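## Task

Remove the timer relay marked 24VAC from the rail and set it down inside the tray, leaving every other device still clipped onto the rail.

## Robot and tools

Robot: two arms, left_arm and right_arm, each a six-joint arm ending in a parallel two-finger gripper. In the scene frame the origin sits at table height halfway between the nominal arm bases; +z is up, +x points out over the table, and left_arm is on the +y side (image left and right do not follow these names). Calibrated bases: left_arm at (-0.021, +0.258, +0.018) m, quat_wxyz (+1.000, 0, 0, -0.009); right_arm at (+0.045, -0.233, +0.039) m, quat_wxyz (+1.000, 0, 0, -0.011). A camera stand stands behind the arms. The fingers point along the gripper's +z and close along its y. end_effector_position is the point between the pads, about 1 cm back from the tips.

Frames in results: each arm's end_effector_position (m), end_effector_quat_wxyz, velocities and Hand target are in that arm's own base frame. Table things are in the scene frame. Printed hand pose may be off by a few cm, more when stretched.

The 14-number row. Every motion command uses rows of 14 numbers, each in [-1, 1], always covering both arms: left_arm dx, dy, dz, rx, ry, rz, opening, then right_arm in the same order. dx..rz are an offset, not a pose: they are measured from that arm's Hand target as it was when the action or move began, along that Hand target's own axes. 1.0 equals 0.6 m for dx/dy/dz and 180 degrees for rx/ry/rz; the three rotation numbers form one rotation vector. Opening is absolute: +1 fully open (0.094 m), -1 closed. To leave an arm alone send six zeros and repeat its current opening (a 0 opening is a real half-open command).

execute_actions(actions, cameras): actions is a list of actions; each action is a table of up to 15 rows, one per 1/30 s step; a short table repeats its last row up to step 15. Every row within an action counts from the same start pose, so a repeated offset in a new action moves further. Each commanded orientation is clipped to 40 degrees from the measured one per step. An empty actions list returns images and the full state. cameras: names, ["all"], or []; an unknown name voids the call.

move(target, speed, blend, opening_speed, grip_force, blocking, cameras): target is one 14-number row or a list of up to 15 rows, all offsets from the same starting Hand targets (not chained). speed in m/s, 0.002 to 2.9, default 0.25 (turns up to twice that in rad/s), one value or one per target. blend in m rounds corners in a list; 0 stops at each. opening_speed, at least 0.2, scale units per second, closes gently. grip_force in N per pad, 10 to 50, one value or one per arm; it persists and lower values close slowly. blocking=false returns early while the move runs. Paths are straight and do not avoid obstacles or the other arm; faster moves stray and hit harder. Avoid routing a path near an arm's own base; go around. The result adds a move: line such as done, off_target, moving, held or fault, plus limits (paced = pose clipped, held = steps withheld).

wait(seconds): 0 to 3600, sends nothing new; a running move continues and may end it early. stop(): brakes a running move. zoom_image(camera, region): region [x0, y0, x1, y1] in pixels of that camera's latest image, at most 504 by 504. Cameras: cam_head_left, cam_head_right, cam_high, cam_left_wrist, cam_right_wrist, cam_left_wrist_chin, cam_right_wrist_chin, all 896x504. read_manual(section) only gives URDF licence text. finished_scene(scene) ends the current scene given its number; it is final, and after ending the first scene make no further call in that reply.

Reading results: Hand target is the last commanded pose after clipping; the gripper often rests a few cm short of it from friction and weight, which is not proof of contact. If short, send the gap as an offset. grip_measured uses the opening scale; free it reads up to ~2.5 mm wide; on a hard part it reads slightly narrower than the part. Squeeze rises about 1 N per 0.001 below first touch, then jumps to the force limit. To release, command well above grip_measured. Joint velocities may say within noise. Joint torques include offsets and noise; joints 1 to 3 wrap at ±28 N m. Tool commands shows present gripper commands.

Hazards: do not drop the device, release it while moving, slam or push hard on the rail or table, or let anything leave the table. Keep the arms, grippers and wrist cameras apart; the clearance check does not guard grippers or cameras, and closing on the other arm's fingers is a press between arms. Avoid strain on the wrist camera cables. An arm blocked by contact keeps pushing until commanded back past its gripper. Motors heat when holding loads, stretched, or pushing; MOTOR HOT appears at 75 °C, a fault folds the arm at 90 °C and it drops at 100 °C. Any arm stop is costly. Loose objects may get nudged occasionally. Other devices must stay latched on the rail.

Each tool is called as name([rows], argument=value, ...), one row to a line, values as JSON.

## Session

execute_actions(actions=[])

Scene clock: 0.00 s.
left_arm: end_effector_position=(+0.4017, -0.0074, +0.0905) grip_measured=+1.000 end_effector_quat_wxyz=(+0.576, +0.021, +0.817, +0.009) | right_arm: end_effector_position=(+0.4171, -0.0451, +0.1133) grip_measured=+1.000 end_effector_quat_wxyz=(+0.579, +0.093, +0.807, -0.072)
Joint positions: left_arm=[-0.029 1.582 0.372 0.867 -0.018 0.034 0.094] | right_arm=[-0.023 1.56 0.475 0.753 0.203 0.061 0.094]
Joint velocities: within noise
Joint torques (N m): no reading
Motor temperatures (°C): left_arm=[33 33 45 36 29 30 31] | right_arm=[29 35 41 33 28 31 32]
Heat: left arm: 45 °C; right arm: 41 °C.
Hand target: left_arm +0.4075, -0.0075, +0.1063; +0.597, +0.020, +0.802, +0.009 | right_arm +0.4193, -0.0454, +0.1199; +0.586, +0.093, +0.802, -0.072
Tool commands: left_gripper/opening=+1.0 right_gripper/opening=+1.0

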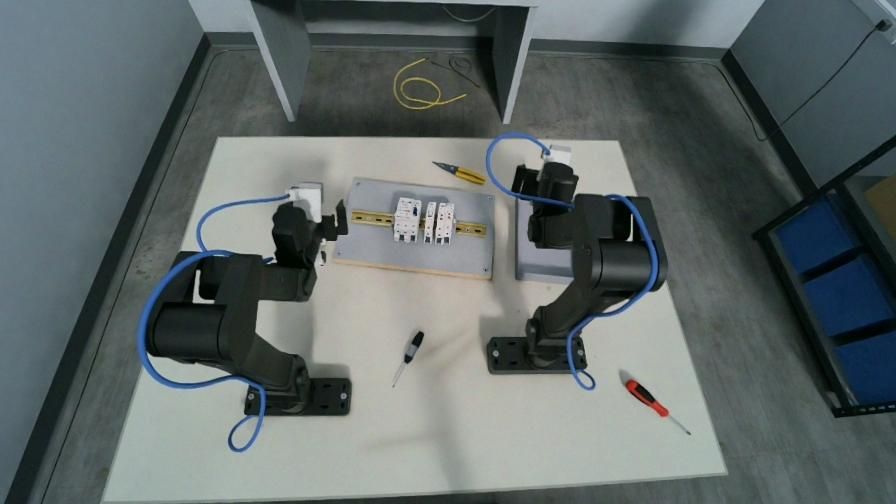

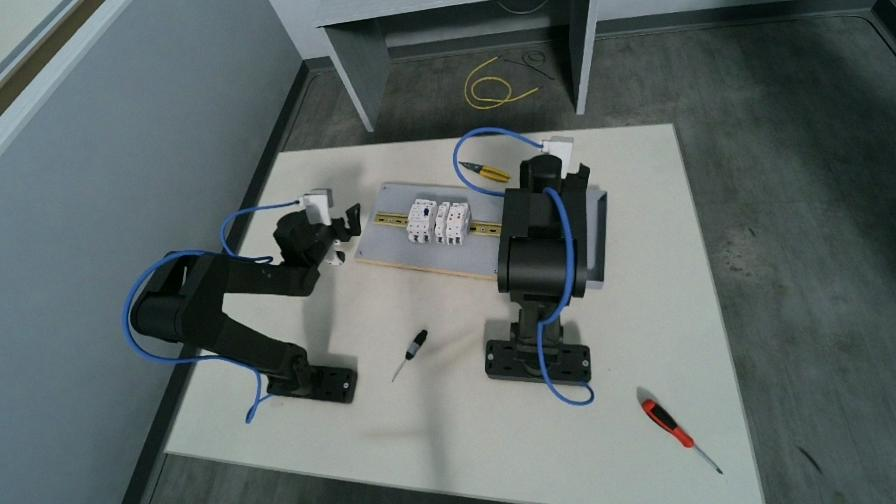

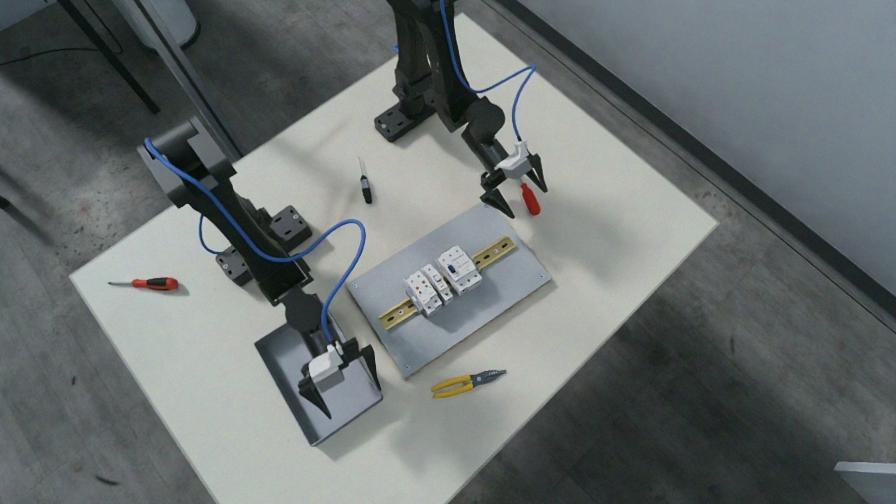

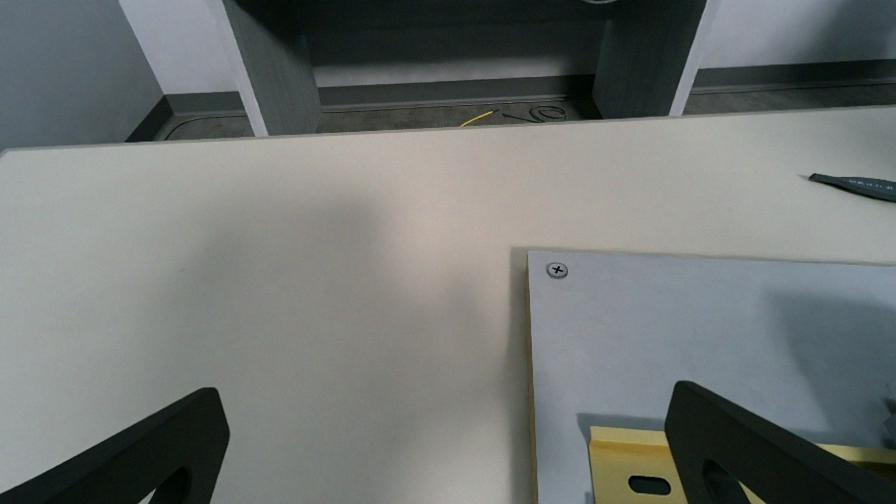

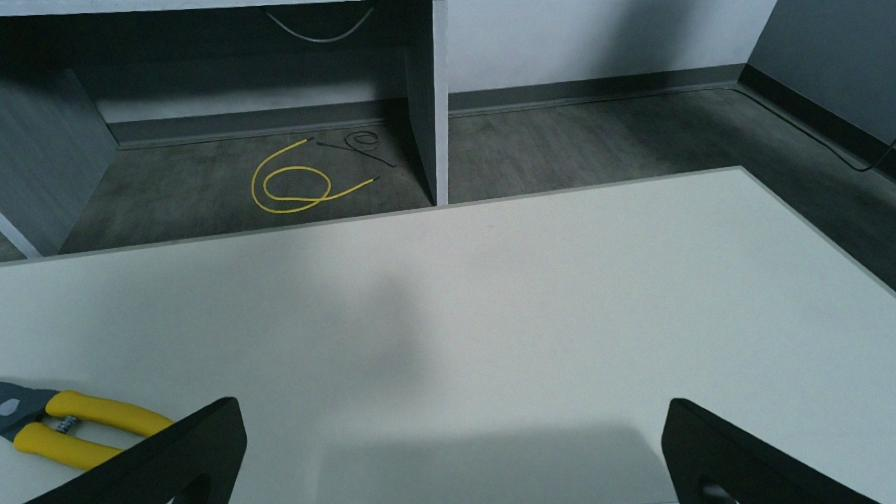

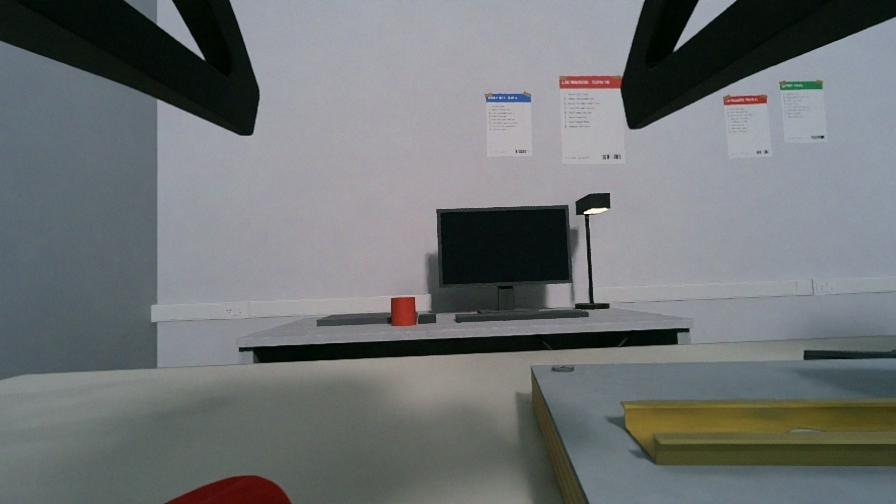

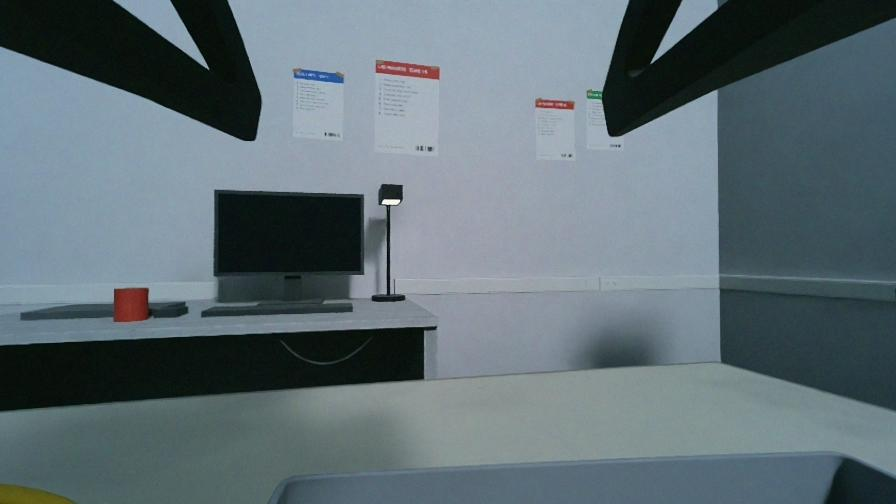

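zoom_image(camera="cam_head_right", region=[350, 170, 520, 290])

zoom_image(camera="cam_high", region=[340, 200, 560, 380])

zoom_image(camera="cam_head_left", region=[340, 170, 510, 290])

Scaled by 2.965 from the camera's image (finer frame: 1280x720).

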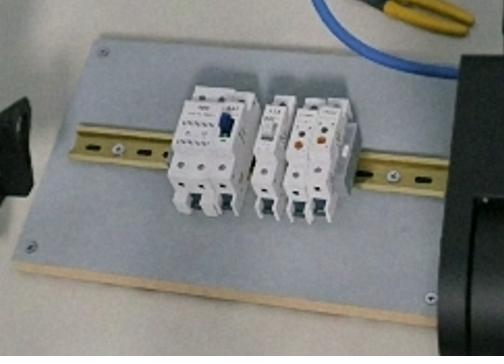

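Scaled by 2.291 from the camera's image (finer frame: 1280x720).

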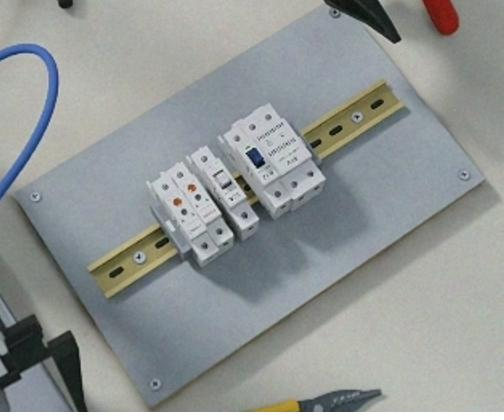

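Scaled by 2.965 from the camera's image (finer frame: 1280x720).

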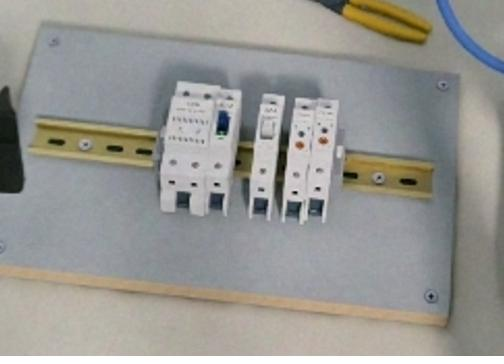

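move(target=[0,0,0,0,0,0,1,-0.185,0.443,-0.197,-0.049,0.4,-0.0635,1], cameras=["all"])

Scene clock: 21.77 s.
left_arm: end_effector_position=(+0.4017, -0.0074, +0.0905) grip_measured=+1.000 end_effector_quat_wxyz=(+0.576, +0.021, +0.817, +0.009) | right_arm: end_effector_position=(+0.4036, +0.2302, +0.2579) grip_measured=+1.000 end_effector_quat_wxyz=(+0.176, -0.006, +0.980, +0.091)
Joint positions: left_arm=[-0.029 1.582 0.372 0.867 -0.018 0.034 0.094] | right_arm=[0.522 2.147 2.538 -1.563 0.016 0.507 0.094]
Joint torques (N m): left_arm=[-0.03 -5.45 5.59 1.89 0.02 0] | right_arm=[-0.23 -7.88 9.14 0.52 -0.16 0.08]
Heat: left arm: 46 °C; right arm: 43 °C.
Hand target: left_arm +0.4075, -0.0075, +0.1063; +0.597, +0.020, +0.802, +0.009 | right_arm +0.4049, +0.2323, +0.2603; +0.000, +0.000, +1.000, +0.001
Off the commanded pose: left_arm 0.017 m, 3 deg | right_arm 0.003 m, 23 deg.
joint sent to its limit (right arm) — joint 4 (wrist pitch), lower limit. The joint targets are off in orientation, not in position.
move: off_target (right_arm)

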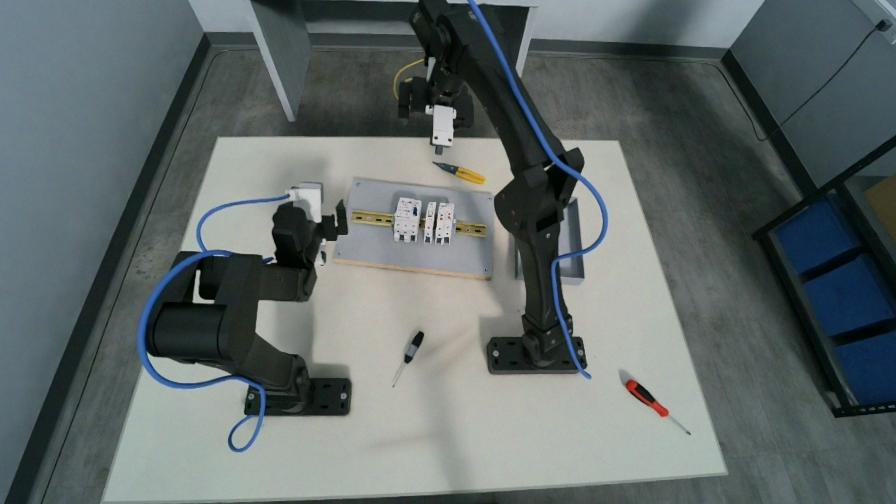

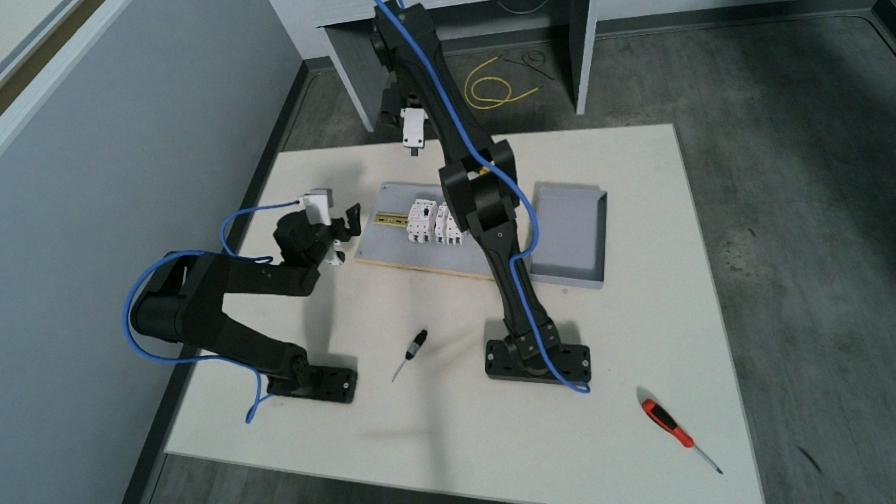

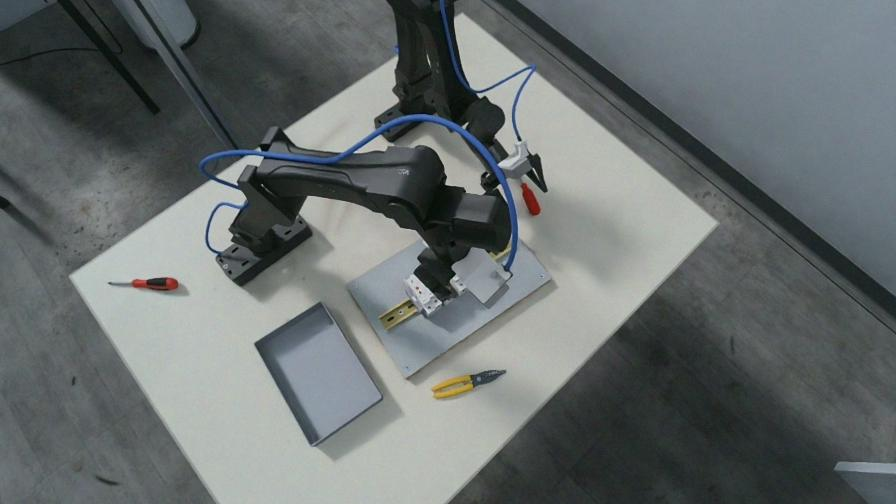

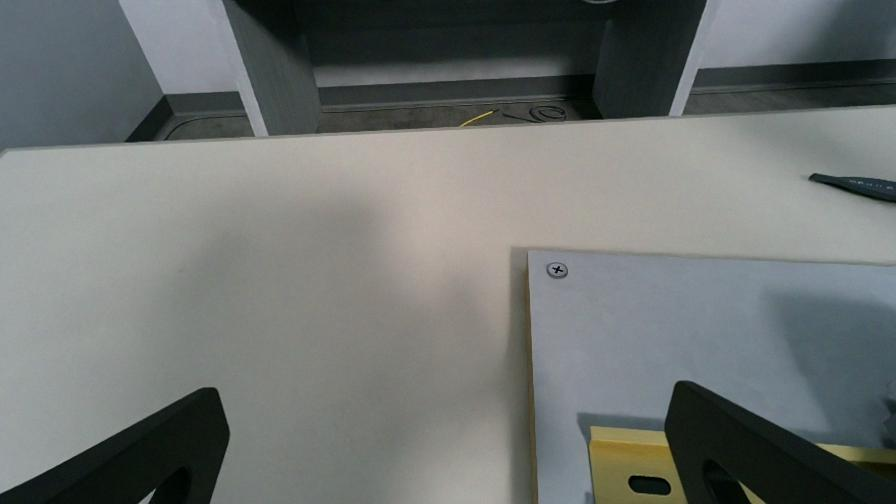

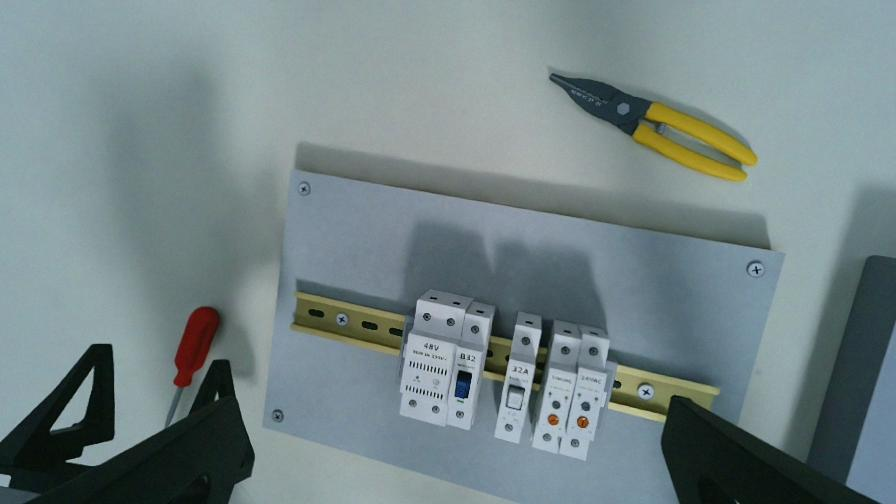

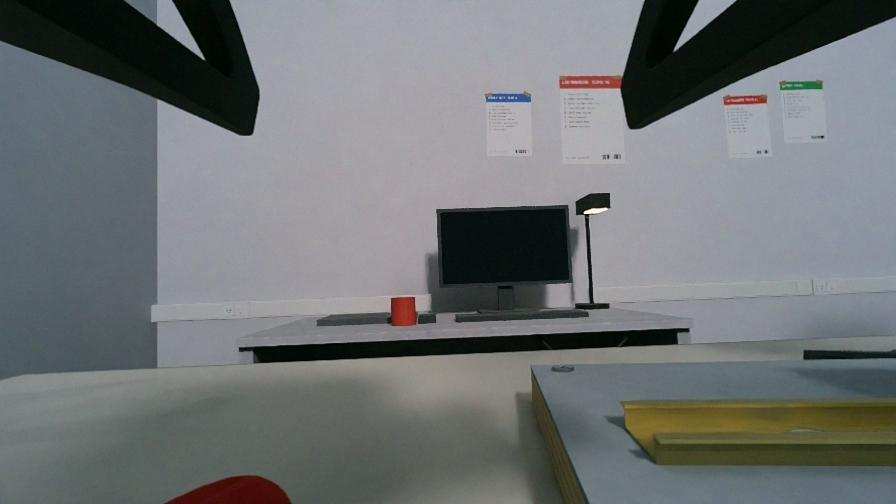

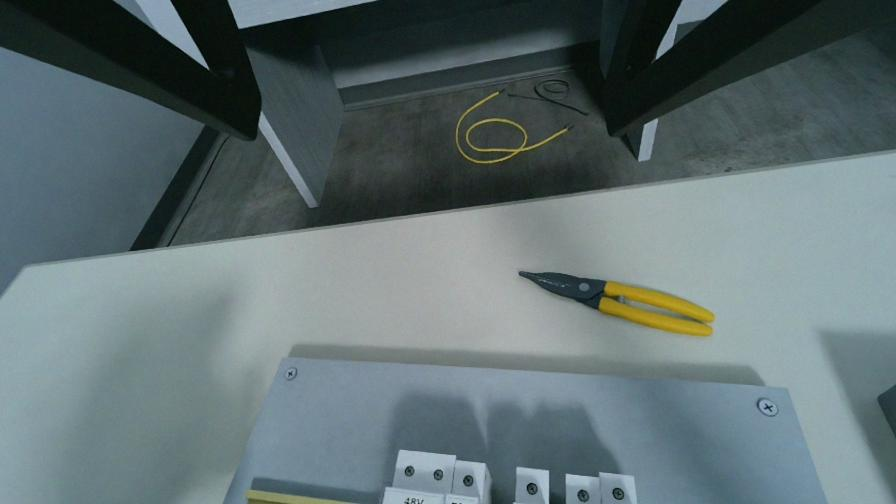

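zoom_image(camera="cam_right_wrist", region=[370, 270, 640, 480])

zoom_image(camera="cam_high", region=[370, 230, 530, 350])

Scaled by 1.867 from the camera's image (finer frame: 1280x720).

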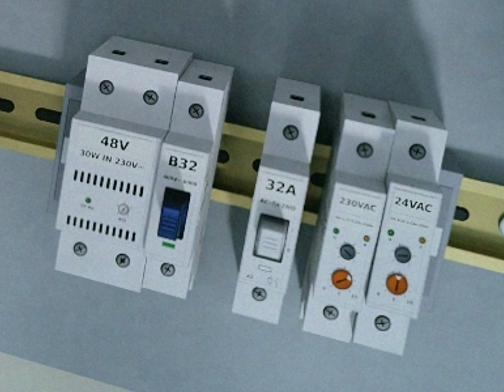

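Scaled by 3.150 from the camera's image (finer frame: 1280x720).

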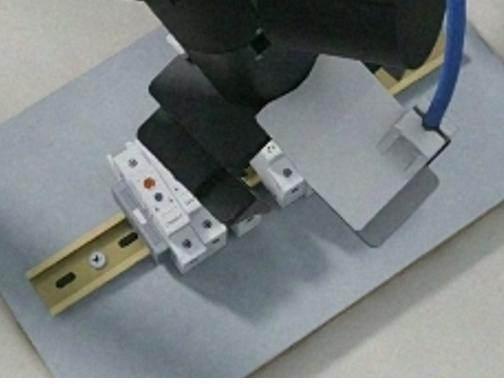

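move(target=[0,0,0,0,0,0,1,0.342,-0.087,0.067,0,-0.25,0,1], cameras=["cam_right_wrist","cam_right_wrist_chin"])

Scene clock: 40.07 s.
left_arm: end_effector_position=(+0.4017, -0.0074, +0.0905) grip_measured=+1.000 end_effector_quat_wxyz=(+0.576, +0.021, +0.817, +0.009) | right_arm: end_effector_position=(+0.1986, +0.1820, +0.2217) grip_measured=+1.000 end_effector_quat_wxyz=(+0.374, -0.003, +0.928, +0.005)
Joint positions: left_arm=[-0.029 1.582 0.372 0.867 -0.018 0.034 0.094] | right_arm=[1.177 1.194 1.167 -1.178 0.689 1.039 0.094]
Joint torques (N m): left_arm=[-0.03 -5.45 5.59 1.88 0.03 0] | right_arm=[0.58 -2.71 5.55 0.69 0.6 0.1]
Motor temperatures (°C): left_arm=[33 33 46 42 29 30 31] | right_arm=[29 36 43 35 28 31 32]
Heat: left arm: 46 °C; right arm: 43 °C.
Hand target: left_arm +0.4075, -0.0075, +0.1063; +0.597, +0.020, +0.802, +0.009 | right_arm +0.1996, +0.1803, +0.2201; +0.382, +0.000, +0.924, +0.000
Off the commanded pose: left_arm 0.017 m, 3 deg | right_arm 0.003 m, 1 deg.
move: done

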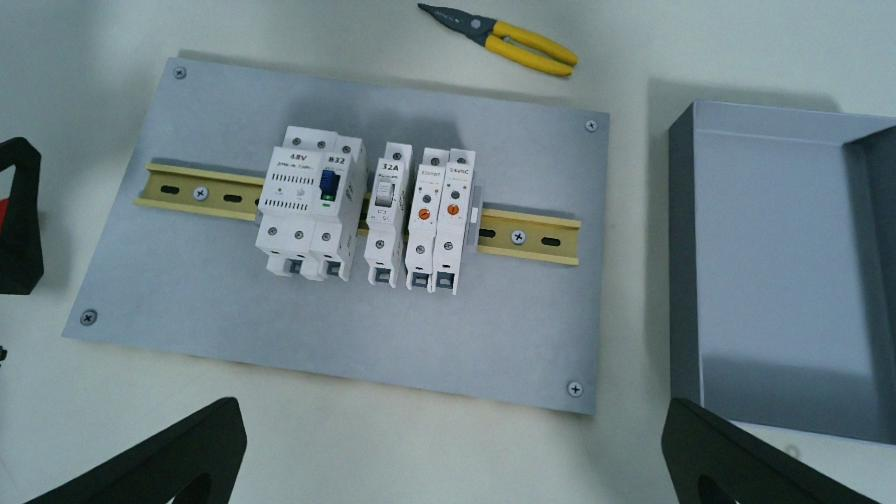

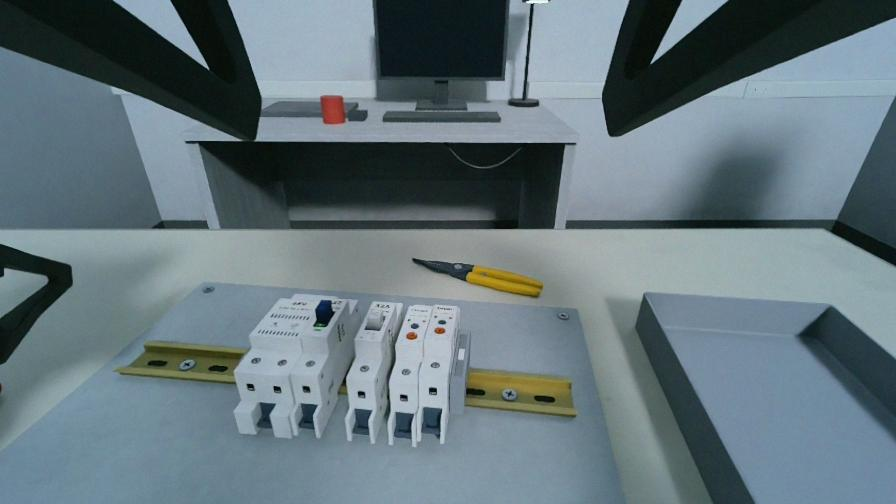

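zoom_image(camera="cam_right_wrist_chin", region=[330, 290, 490, 460])

zoom_image(camera="cam_right_wrist", region=[340, 130, 500, 300])

Scaled by 2.965 from the camera's image (finer frame: 1280x720).

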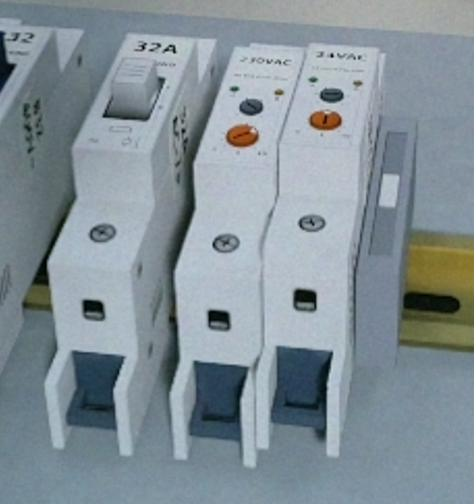

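Scaled by 2.965 from the camera's image (finer frame: 1280x720).

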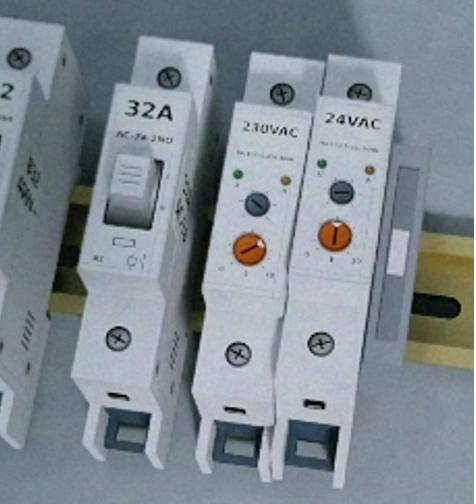

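move([
  [0,0,0,0,0,0,1,-0.059,-0.467,0.059,0,0,0,1],
  [-0.145,-0.352,-0.397,0.006,0.408,-0.0137,1,-0.059,-0.467,0.059,0,0,0,1],
], cameras=["cam_left_wrist","cam_high","cam_head_left","cam_left_wrist_chin"])

Scene clock: 92.77 s.
left_arm: end_effector_position=(+0.1998, -0.2172, +0.2380) grip_measured=+1.000 end_effector_quat_wxyz=(+0.057, +0.002, +0.997, -0.060) | right_arm: end_effector_position=(+0.2462, -0.0996, +0.2053) grip_measured=+1.000 end_effector_quat_wxyz=(+0.368, +0.008, +0.930, +0.001)
Joint positions: left_arm=[-0.832 1.584 1.763 -1.584 -0.003 -0.828 0.094] | right_arm=[-0.685 0.97 0.959 -0.93 -0.445 -0.522 0.094]
Joint torques (N m): left_arm=[-0.34 -5.63 7.72 0.46 0.05 -0.06] | right_arm=[-0.73 -1.07 11.12 0.89 -0.57 -0.09]
Heat: left arm: 46 °C; right arm: 43 °C.
Hand target: left_arm +0.1999, -0.2199, +0.2501; -0.002, +0.000, +1.000, +0.000 | right_arm +0.2496, -0.1001, +0.2198; +0.382, +0.000, +0.924, +0.000
Off the commanded pose: left_arm 0.012 m, 10 deg | right_arm 0.015 m, 2 deg.
joint sent to its limit (left arm) — joint 4 (wrist pitch), lower limit. The joint targets are off in orientation, not in position.
move: off_target (left_arm, right_arm)
Images, in order (width x height): cam_head_left 896x504, cam_high 896x504, cam_left_wrist 896x504, cam_left_wrist_chin 896x504.

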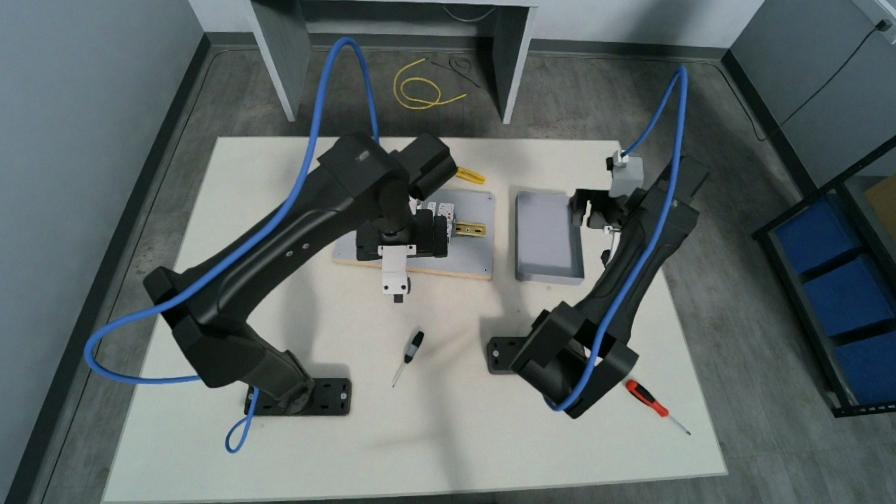

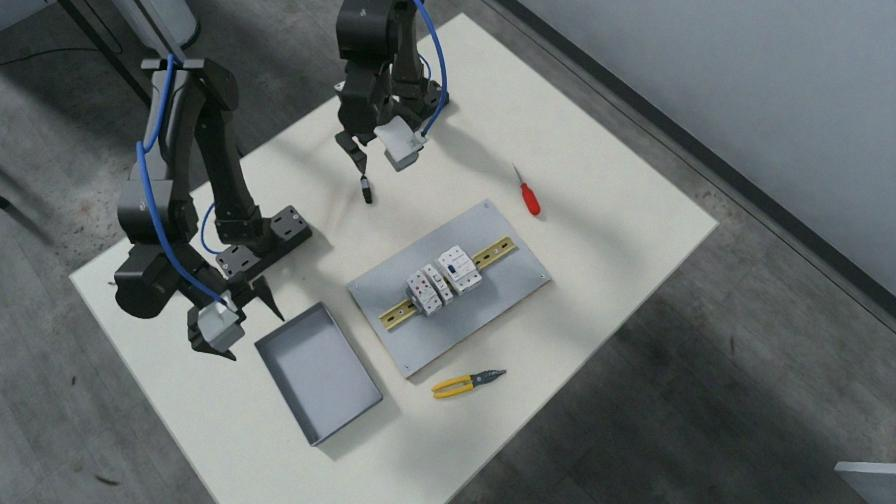

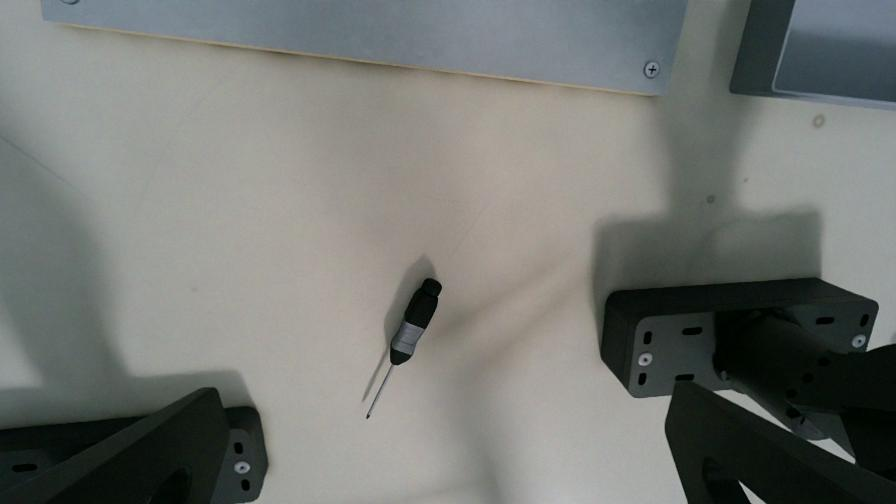

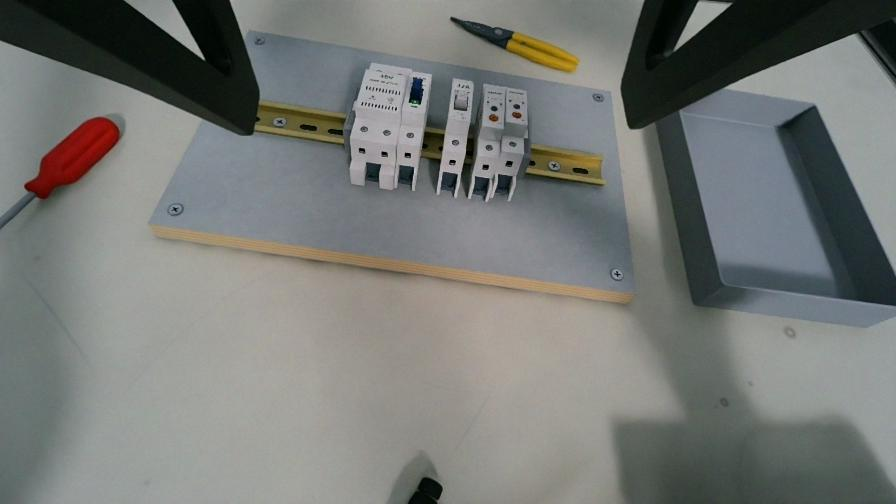

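move(target=[0.158,0.003,0.2835,0,0,0.138,1,0,0,0,0,0,0,1], cameras=["cam_left_wrist","cam_left_wrist_chin","cam_head_left"])

Scene clock: 107.57 s.
left_arm: end_effector_position=(+0.1052, -0.2158, +0.0777) grip_measured=+1.000 end_effector_quat_wxyz=(-0.008, +0.209, +0.978, +0.008) | right_arm: end_effector_position=(+0.2462, -0.0996, +0.2053) grip_measured=+1.000 end_effector_quat_wxyz=(+0.368, +0.008, +0.930, +0.001)
Joint positions: left_arm=[-1.119 1.492 1.038 -1.139 0.003 -0.697 0.094] | right_arm=[-0.685 0.97 0.959 -0.93 -0.445 -0.522 0.094]
Joint torques (N m): left_arm=[-0.69 -5.37 5.07 0.28 0.03 0.05] | right_arm=[-0.73 -1.05 11.12 0.89 -0.58 -0.1]
Heat: left arm: 47 °C; right arm: 44 °C.
Hand target: left_arm +0.1046, -0.2182, +0.0803; -0.001, +0.215, +0.977, -0.001 | right_arm +0.2496, -0.1001, +0.2198; +0.382, +0.000, +0.924, +0.000
Off the commanded pose: left_arm 0.004 m, 1 deg | right_arm 0.015 m, 2 deg.
move: done
Images, in order (width x height): cam_head_left 896x504, cam_left_wrist 896x504, cam_left_wrist_chin 896x504.

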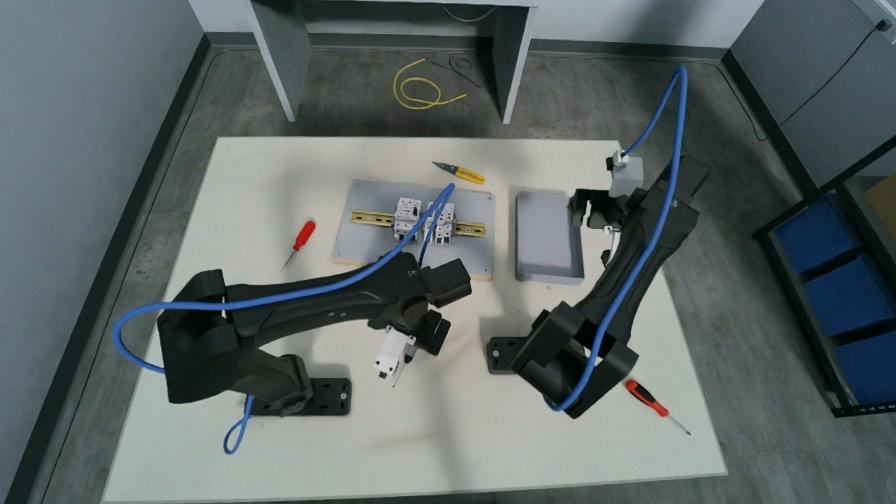

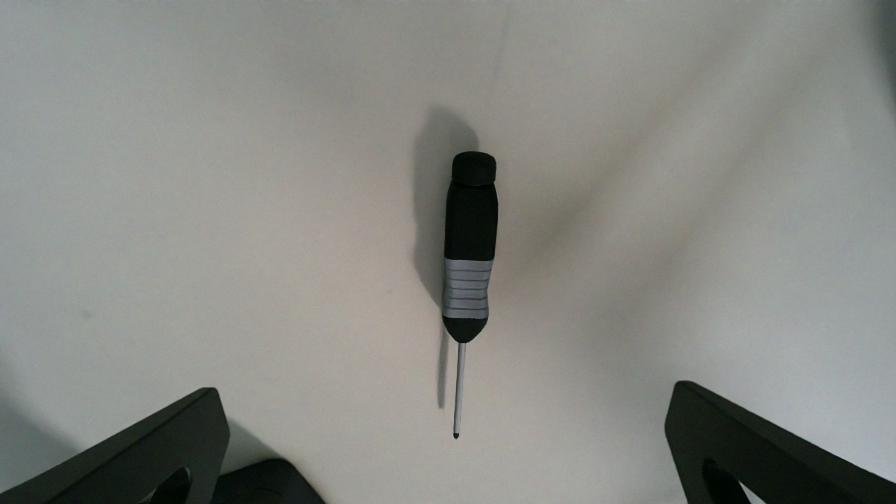

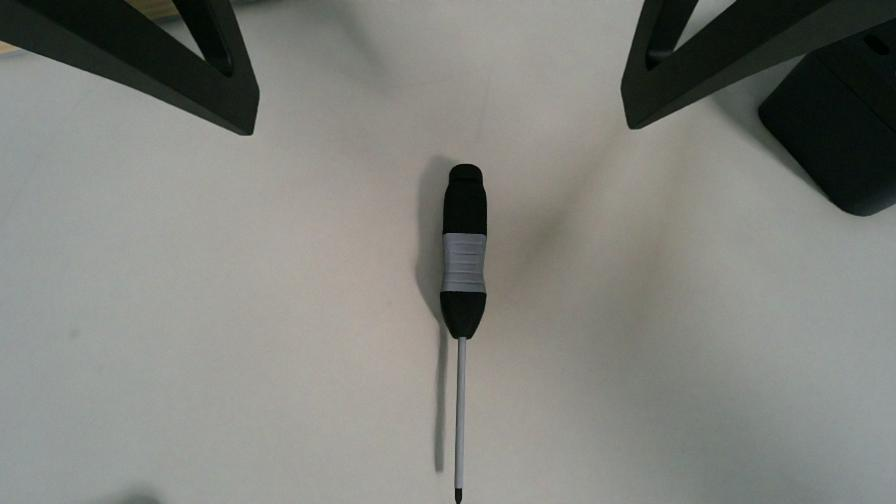

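move([
  [0,-0.0095,0.08,0,0,0,1,0,0,0,0,0,0,1],
  [0,-0.0095,0.133,0,0,0,1,0,0,0,0,0,0,1],
], speed=[0.15,0.04], cameras=["cam_left_wrist","cam_left_wrist_chin"])

Scene clock: 114.20 s.
left_arm: end_effector_position=(+0.1033, -0.2217, +0.0021) grip_measured=+1.000 end_effector_quat_wxyz=(-0.003, +0.214, +0.977, +0.001) | right_arm: end_effector_position=(+0.2462, -0.0996, +0.2053) grip_measured=+1.000 end_effector_quat_wxyz=(+0.368, +0.008, +0.930, +0.001)
Joint positions: left_arm=[-1.136 1.607 0.827 -0.795 0.003 -0.706 0.094] | right_arm=[-0.685 0.97 0.959 -0.93 -0.445 -0.522 0.094]
Joint torques (N m): left_arm=[-0.8 -4.41 4.51 0.29 0.03 -0.05] | right_arm=[-0.75 -1.06 11.12 0.89 -0.58 -0.1]
Heat: left arm: 46 °C; right arm: 44 °C.
Hand target: left_arm +0.1020, -0.2234, +0.0006; -0.001, +0.215, +0.977, -0.001 | right_arm +0.2496, -0.1001, +0.2198; +0.382, +0.000, +0.924, +0.000
Off the commanded pose: left_arm 0.003 m, 0 deg | right_arm 0.015 m, 2 deg.
move: done

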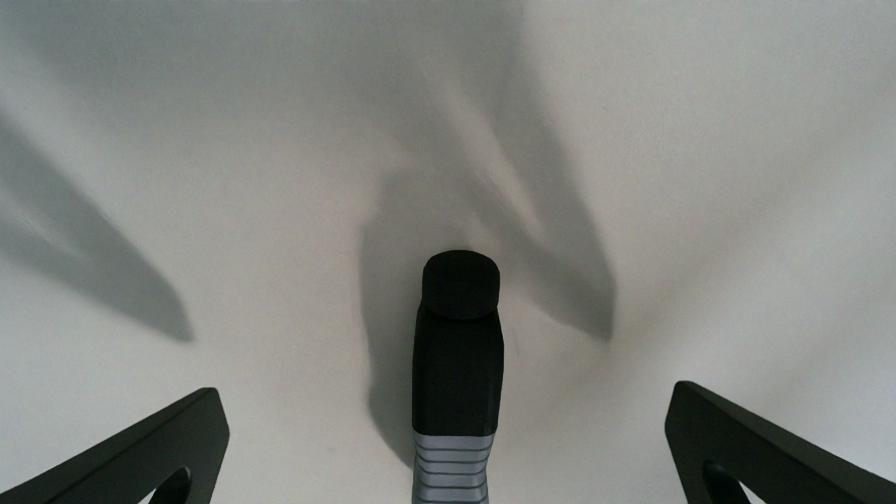

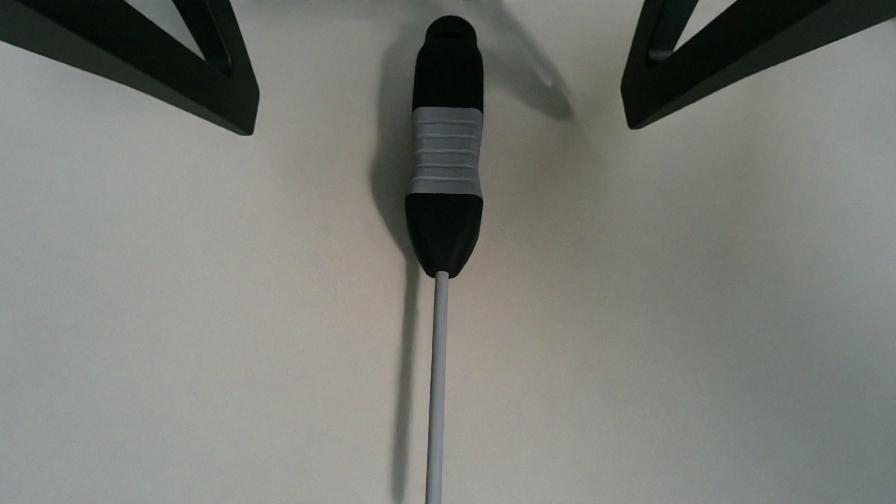

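move([
  [0,0,0.004,0,0,0,-1,0,0,0,0,0,0,1],
  [0,0,-0.167,0,0,0,-1,0,0,0,0,0,0,1],
  [-0.35,0.028,-0.333,-0.072,-0.496,-0.072,-1,0,0,0,0,0,0,1],
], speed=[0.05,0.15,0.25], cameras=["cam_left_wrist","cam_left_wrist_chin","cam_head_left","cam_high"])

Scene clock: 128.70 s.
left_arm: end_effector_position=(+0.2984, -0.2967, +0.1958) grip_measured=-0.646 end_effector_quat_wxyz=(+0.699, +0.059, +0.712, -0.042) | right_arm: end_effector_position=(+0.2462, -0.0996, +0.2053) grip_measured=+1.000 end_effector_quat_wxyz=(+0.368, +0.008, +0.930, +0.001)
Joint positions: left_arm=[-1.158 1.678 0.649 0.99 -1.015 -0.009 0.017] | right_arm=[-0.685 0.97 0.959 -0.93 -0.445 -0.522 0.094]
Joint torques (N m): left_arm=[0.62 -5.31 4.88 1.7 0.1 0.03] | right_arm=[-0.73 -1.05 11.12 0.89 -0.57 -0.1]
Heat: left arm: 46 °C; right arm: 45 °C.
Hand target: left_arm +0.3003, -0.2962, +0.1998; +0.704, +0.051, +0.707, -0.051 | right_arm +0.2496, -0.1001, +0.2198; +0.382, +0.000, +0.924, +0.000
Off the commanded pose: left_arm 0.005 m, 2 deg | right_arm 0.015 m, 2 deg.
move: done
Images, in order (width x height): cam_head_left 896x504, cam_high 896x504, cam_left_wrist 896x504, cam_left_wrist_chin 896x504.

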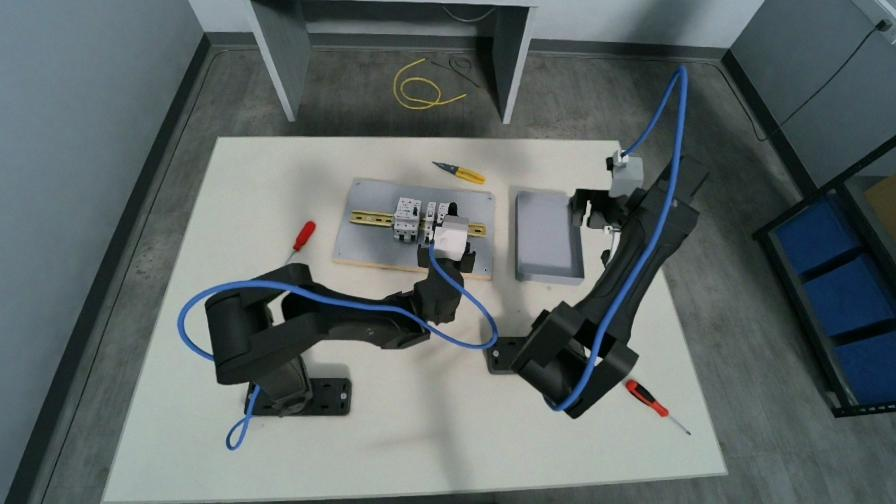

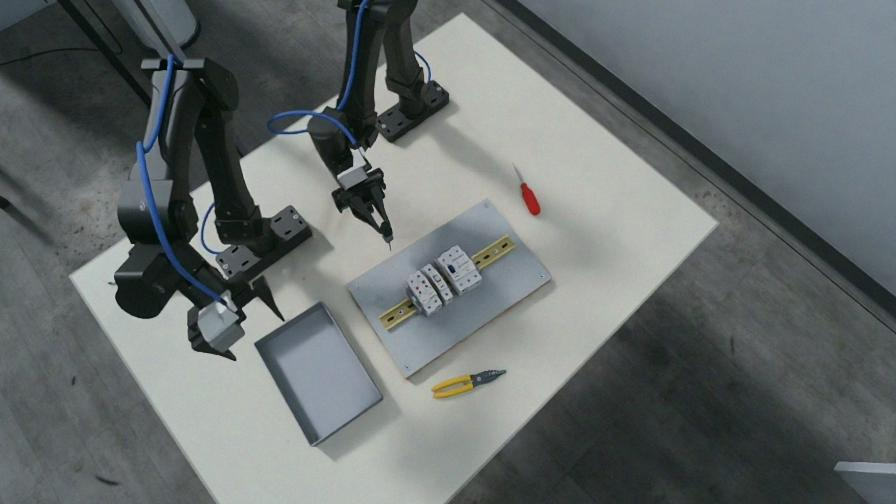

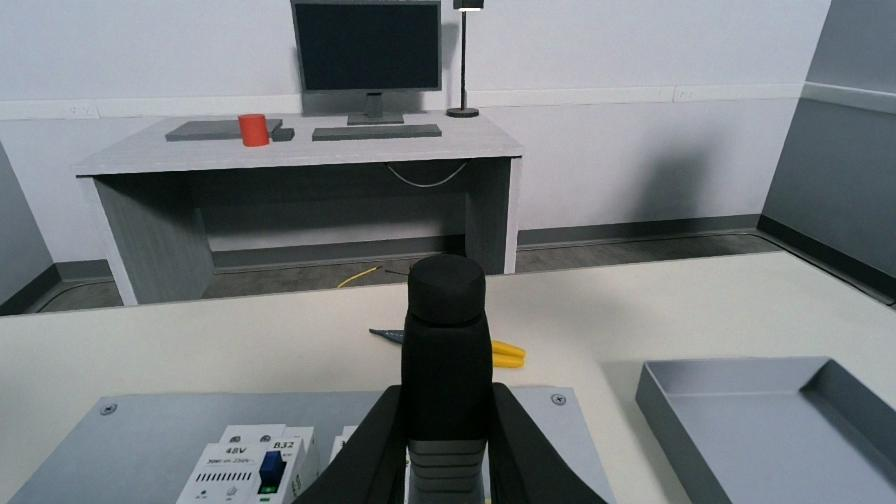

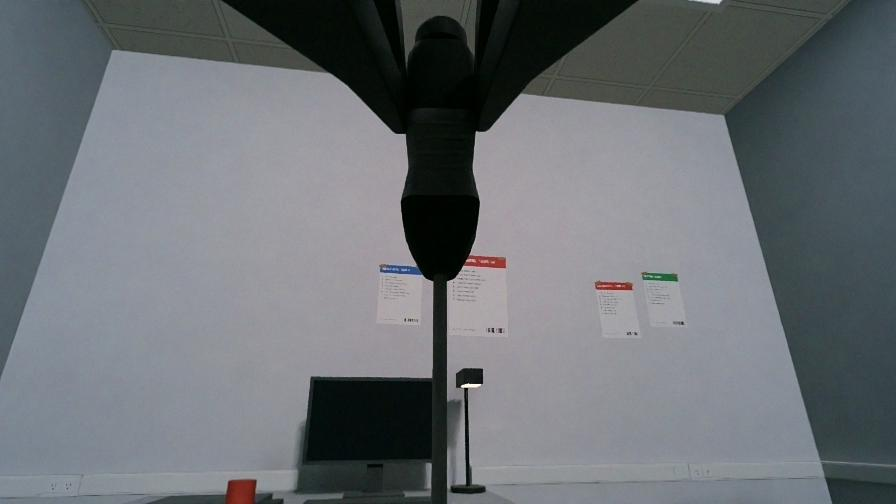

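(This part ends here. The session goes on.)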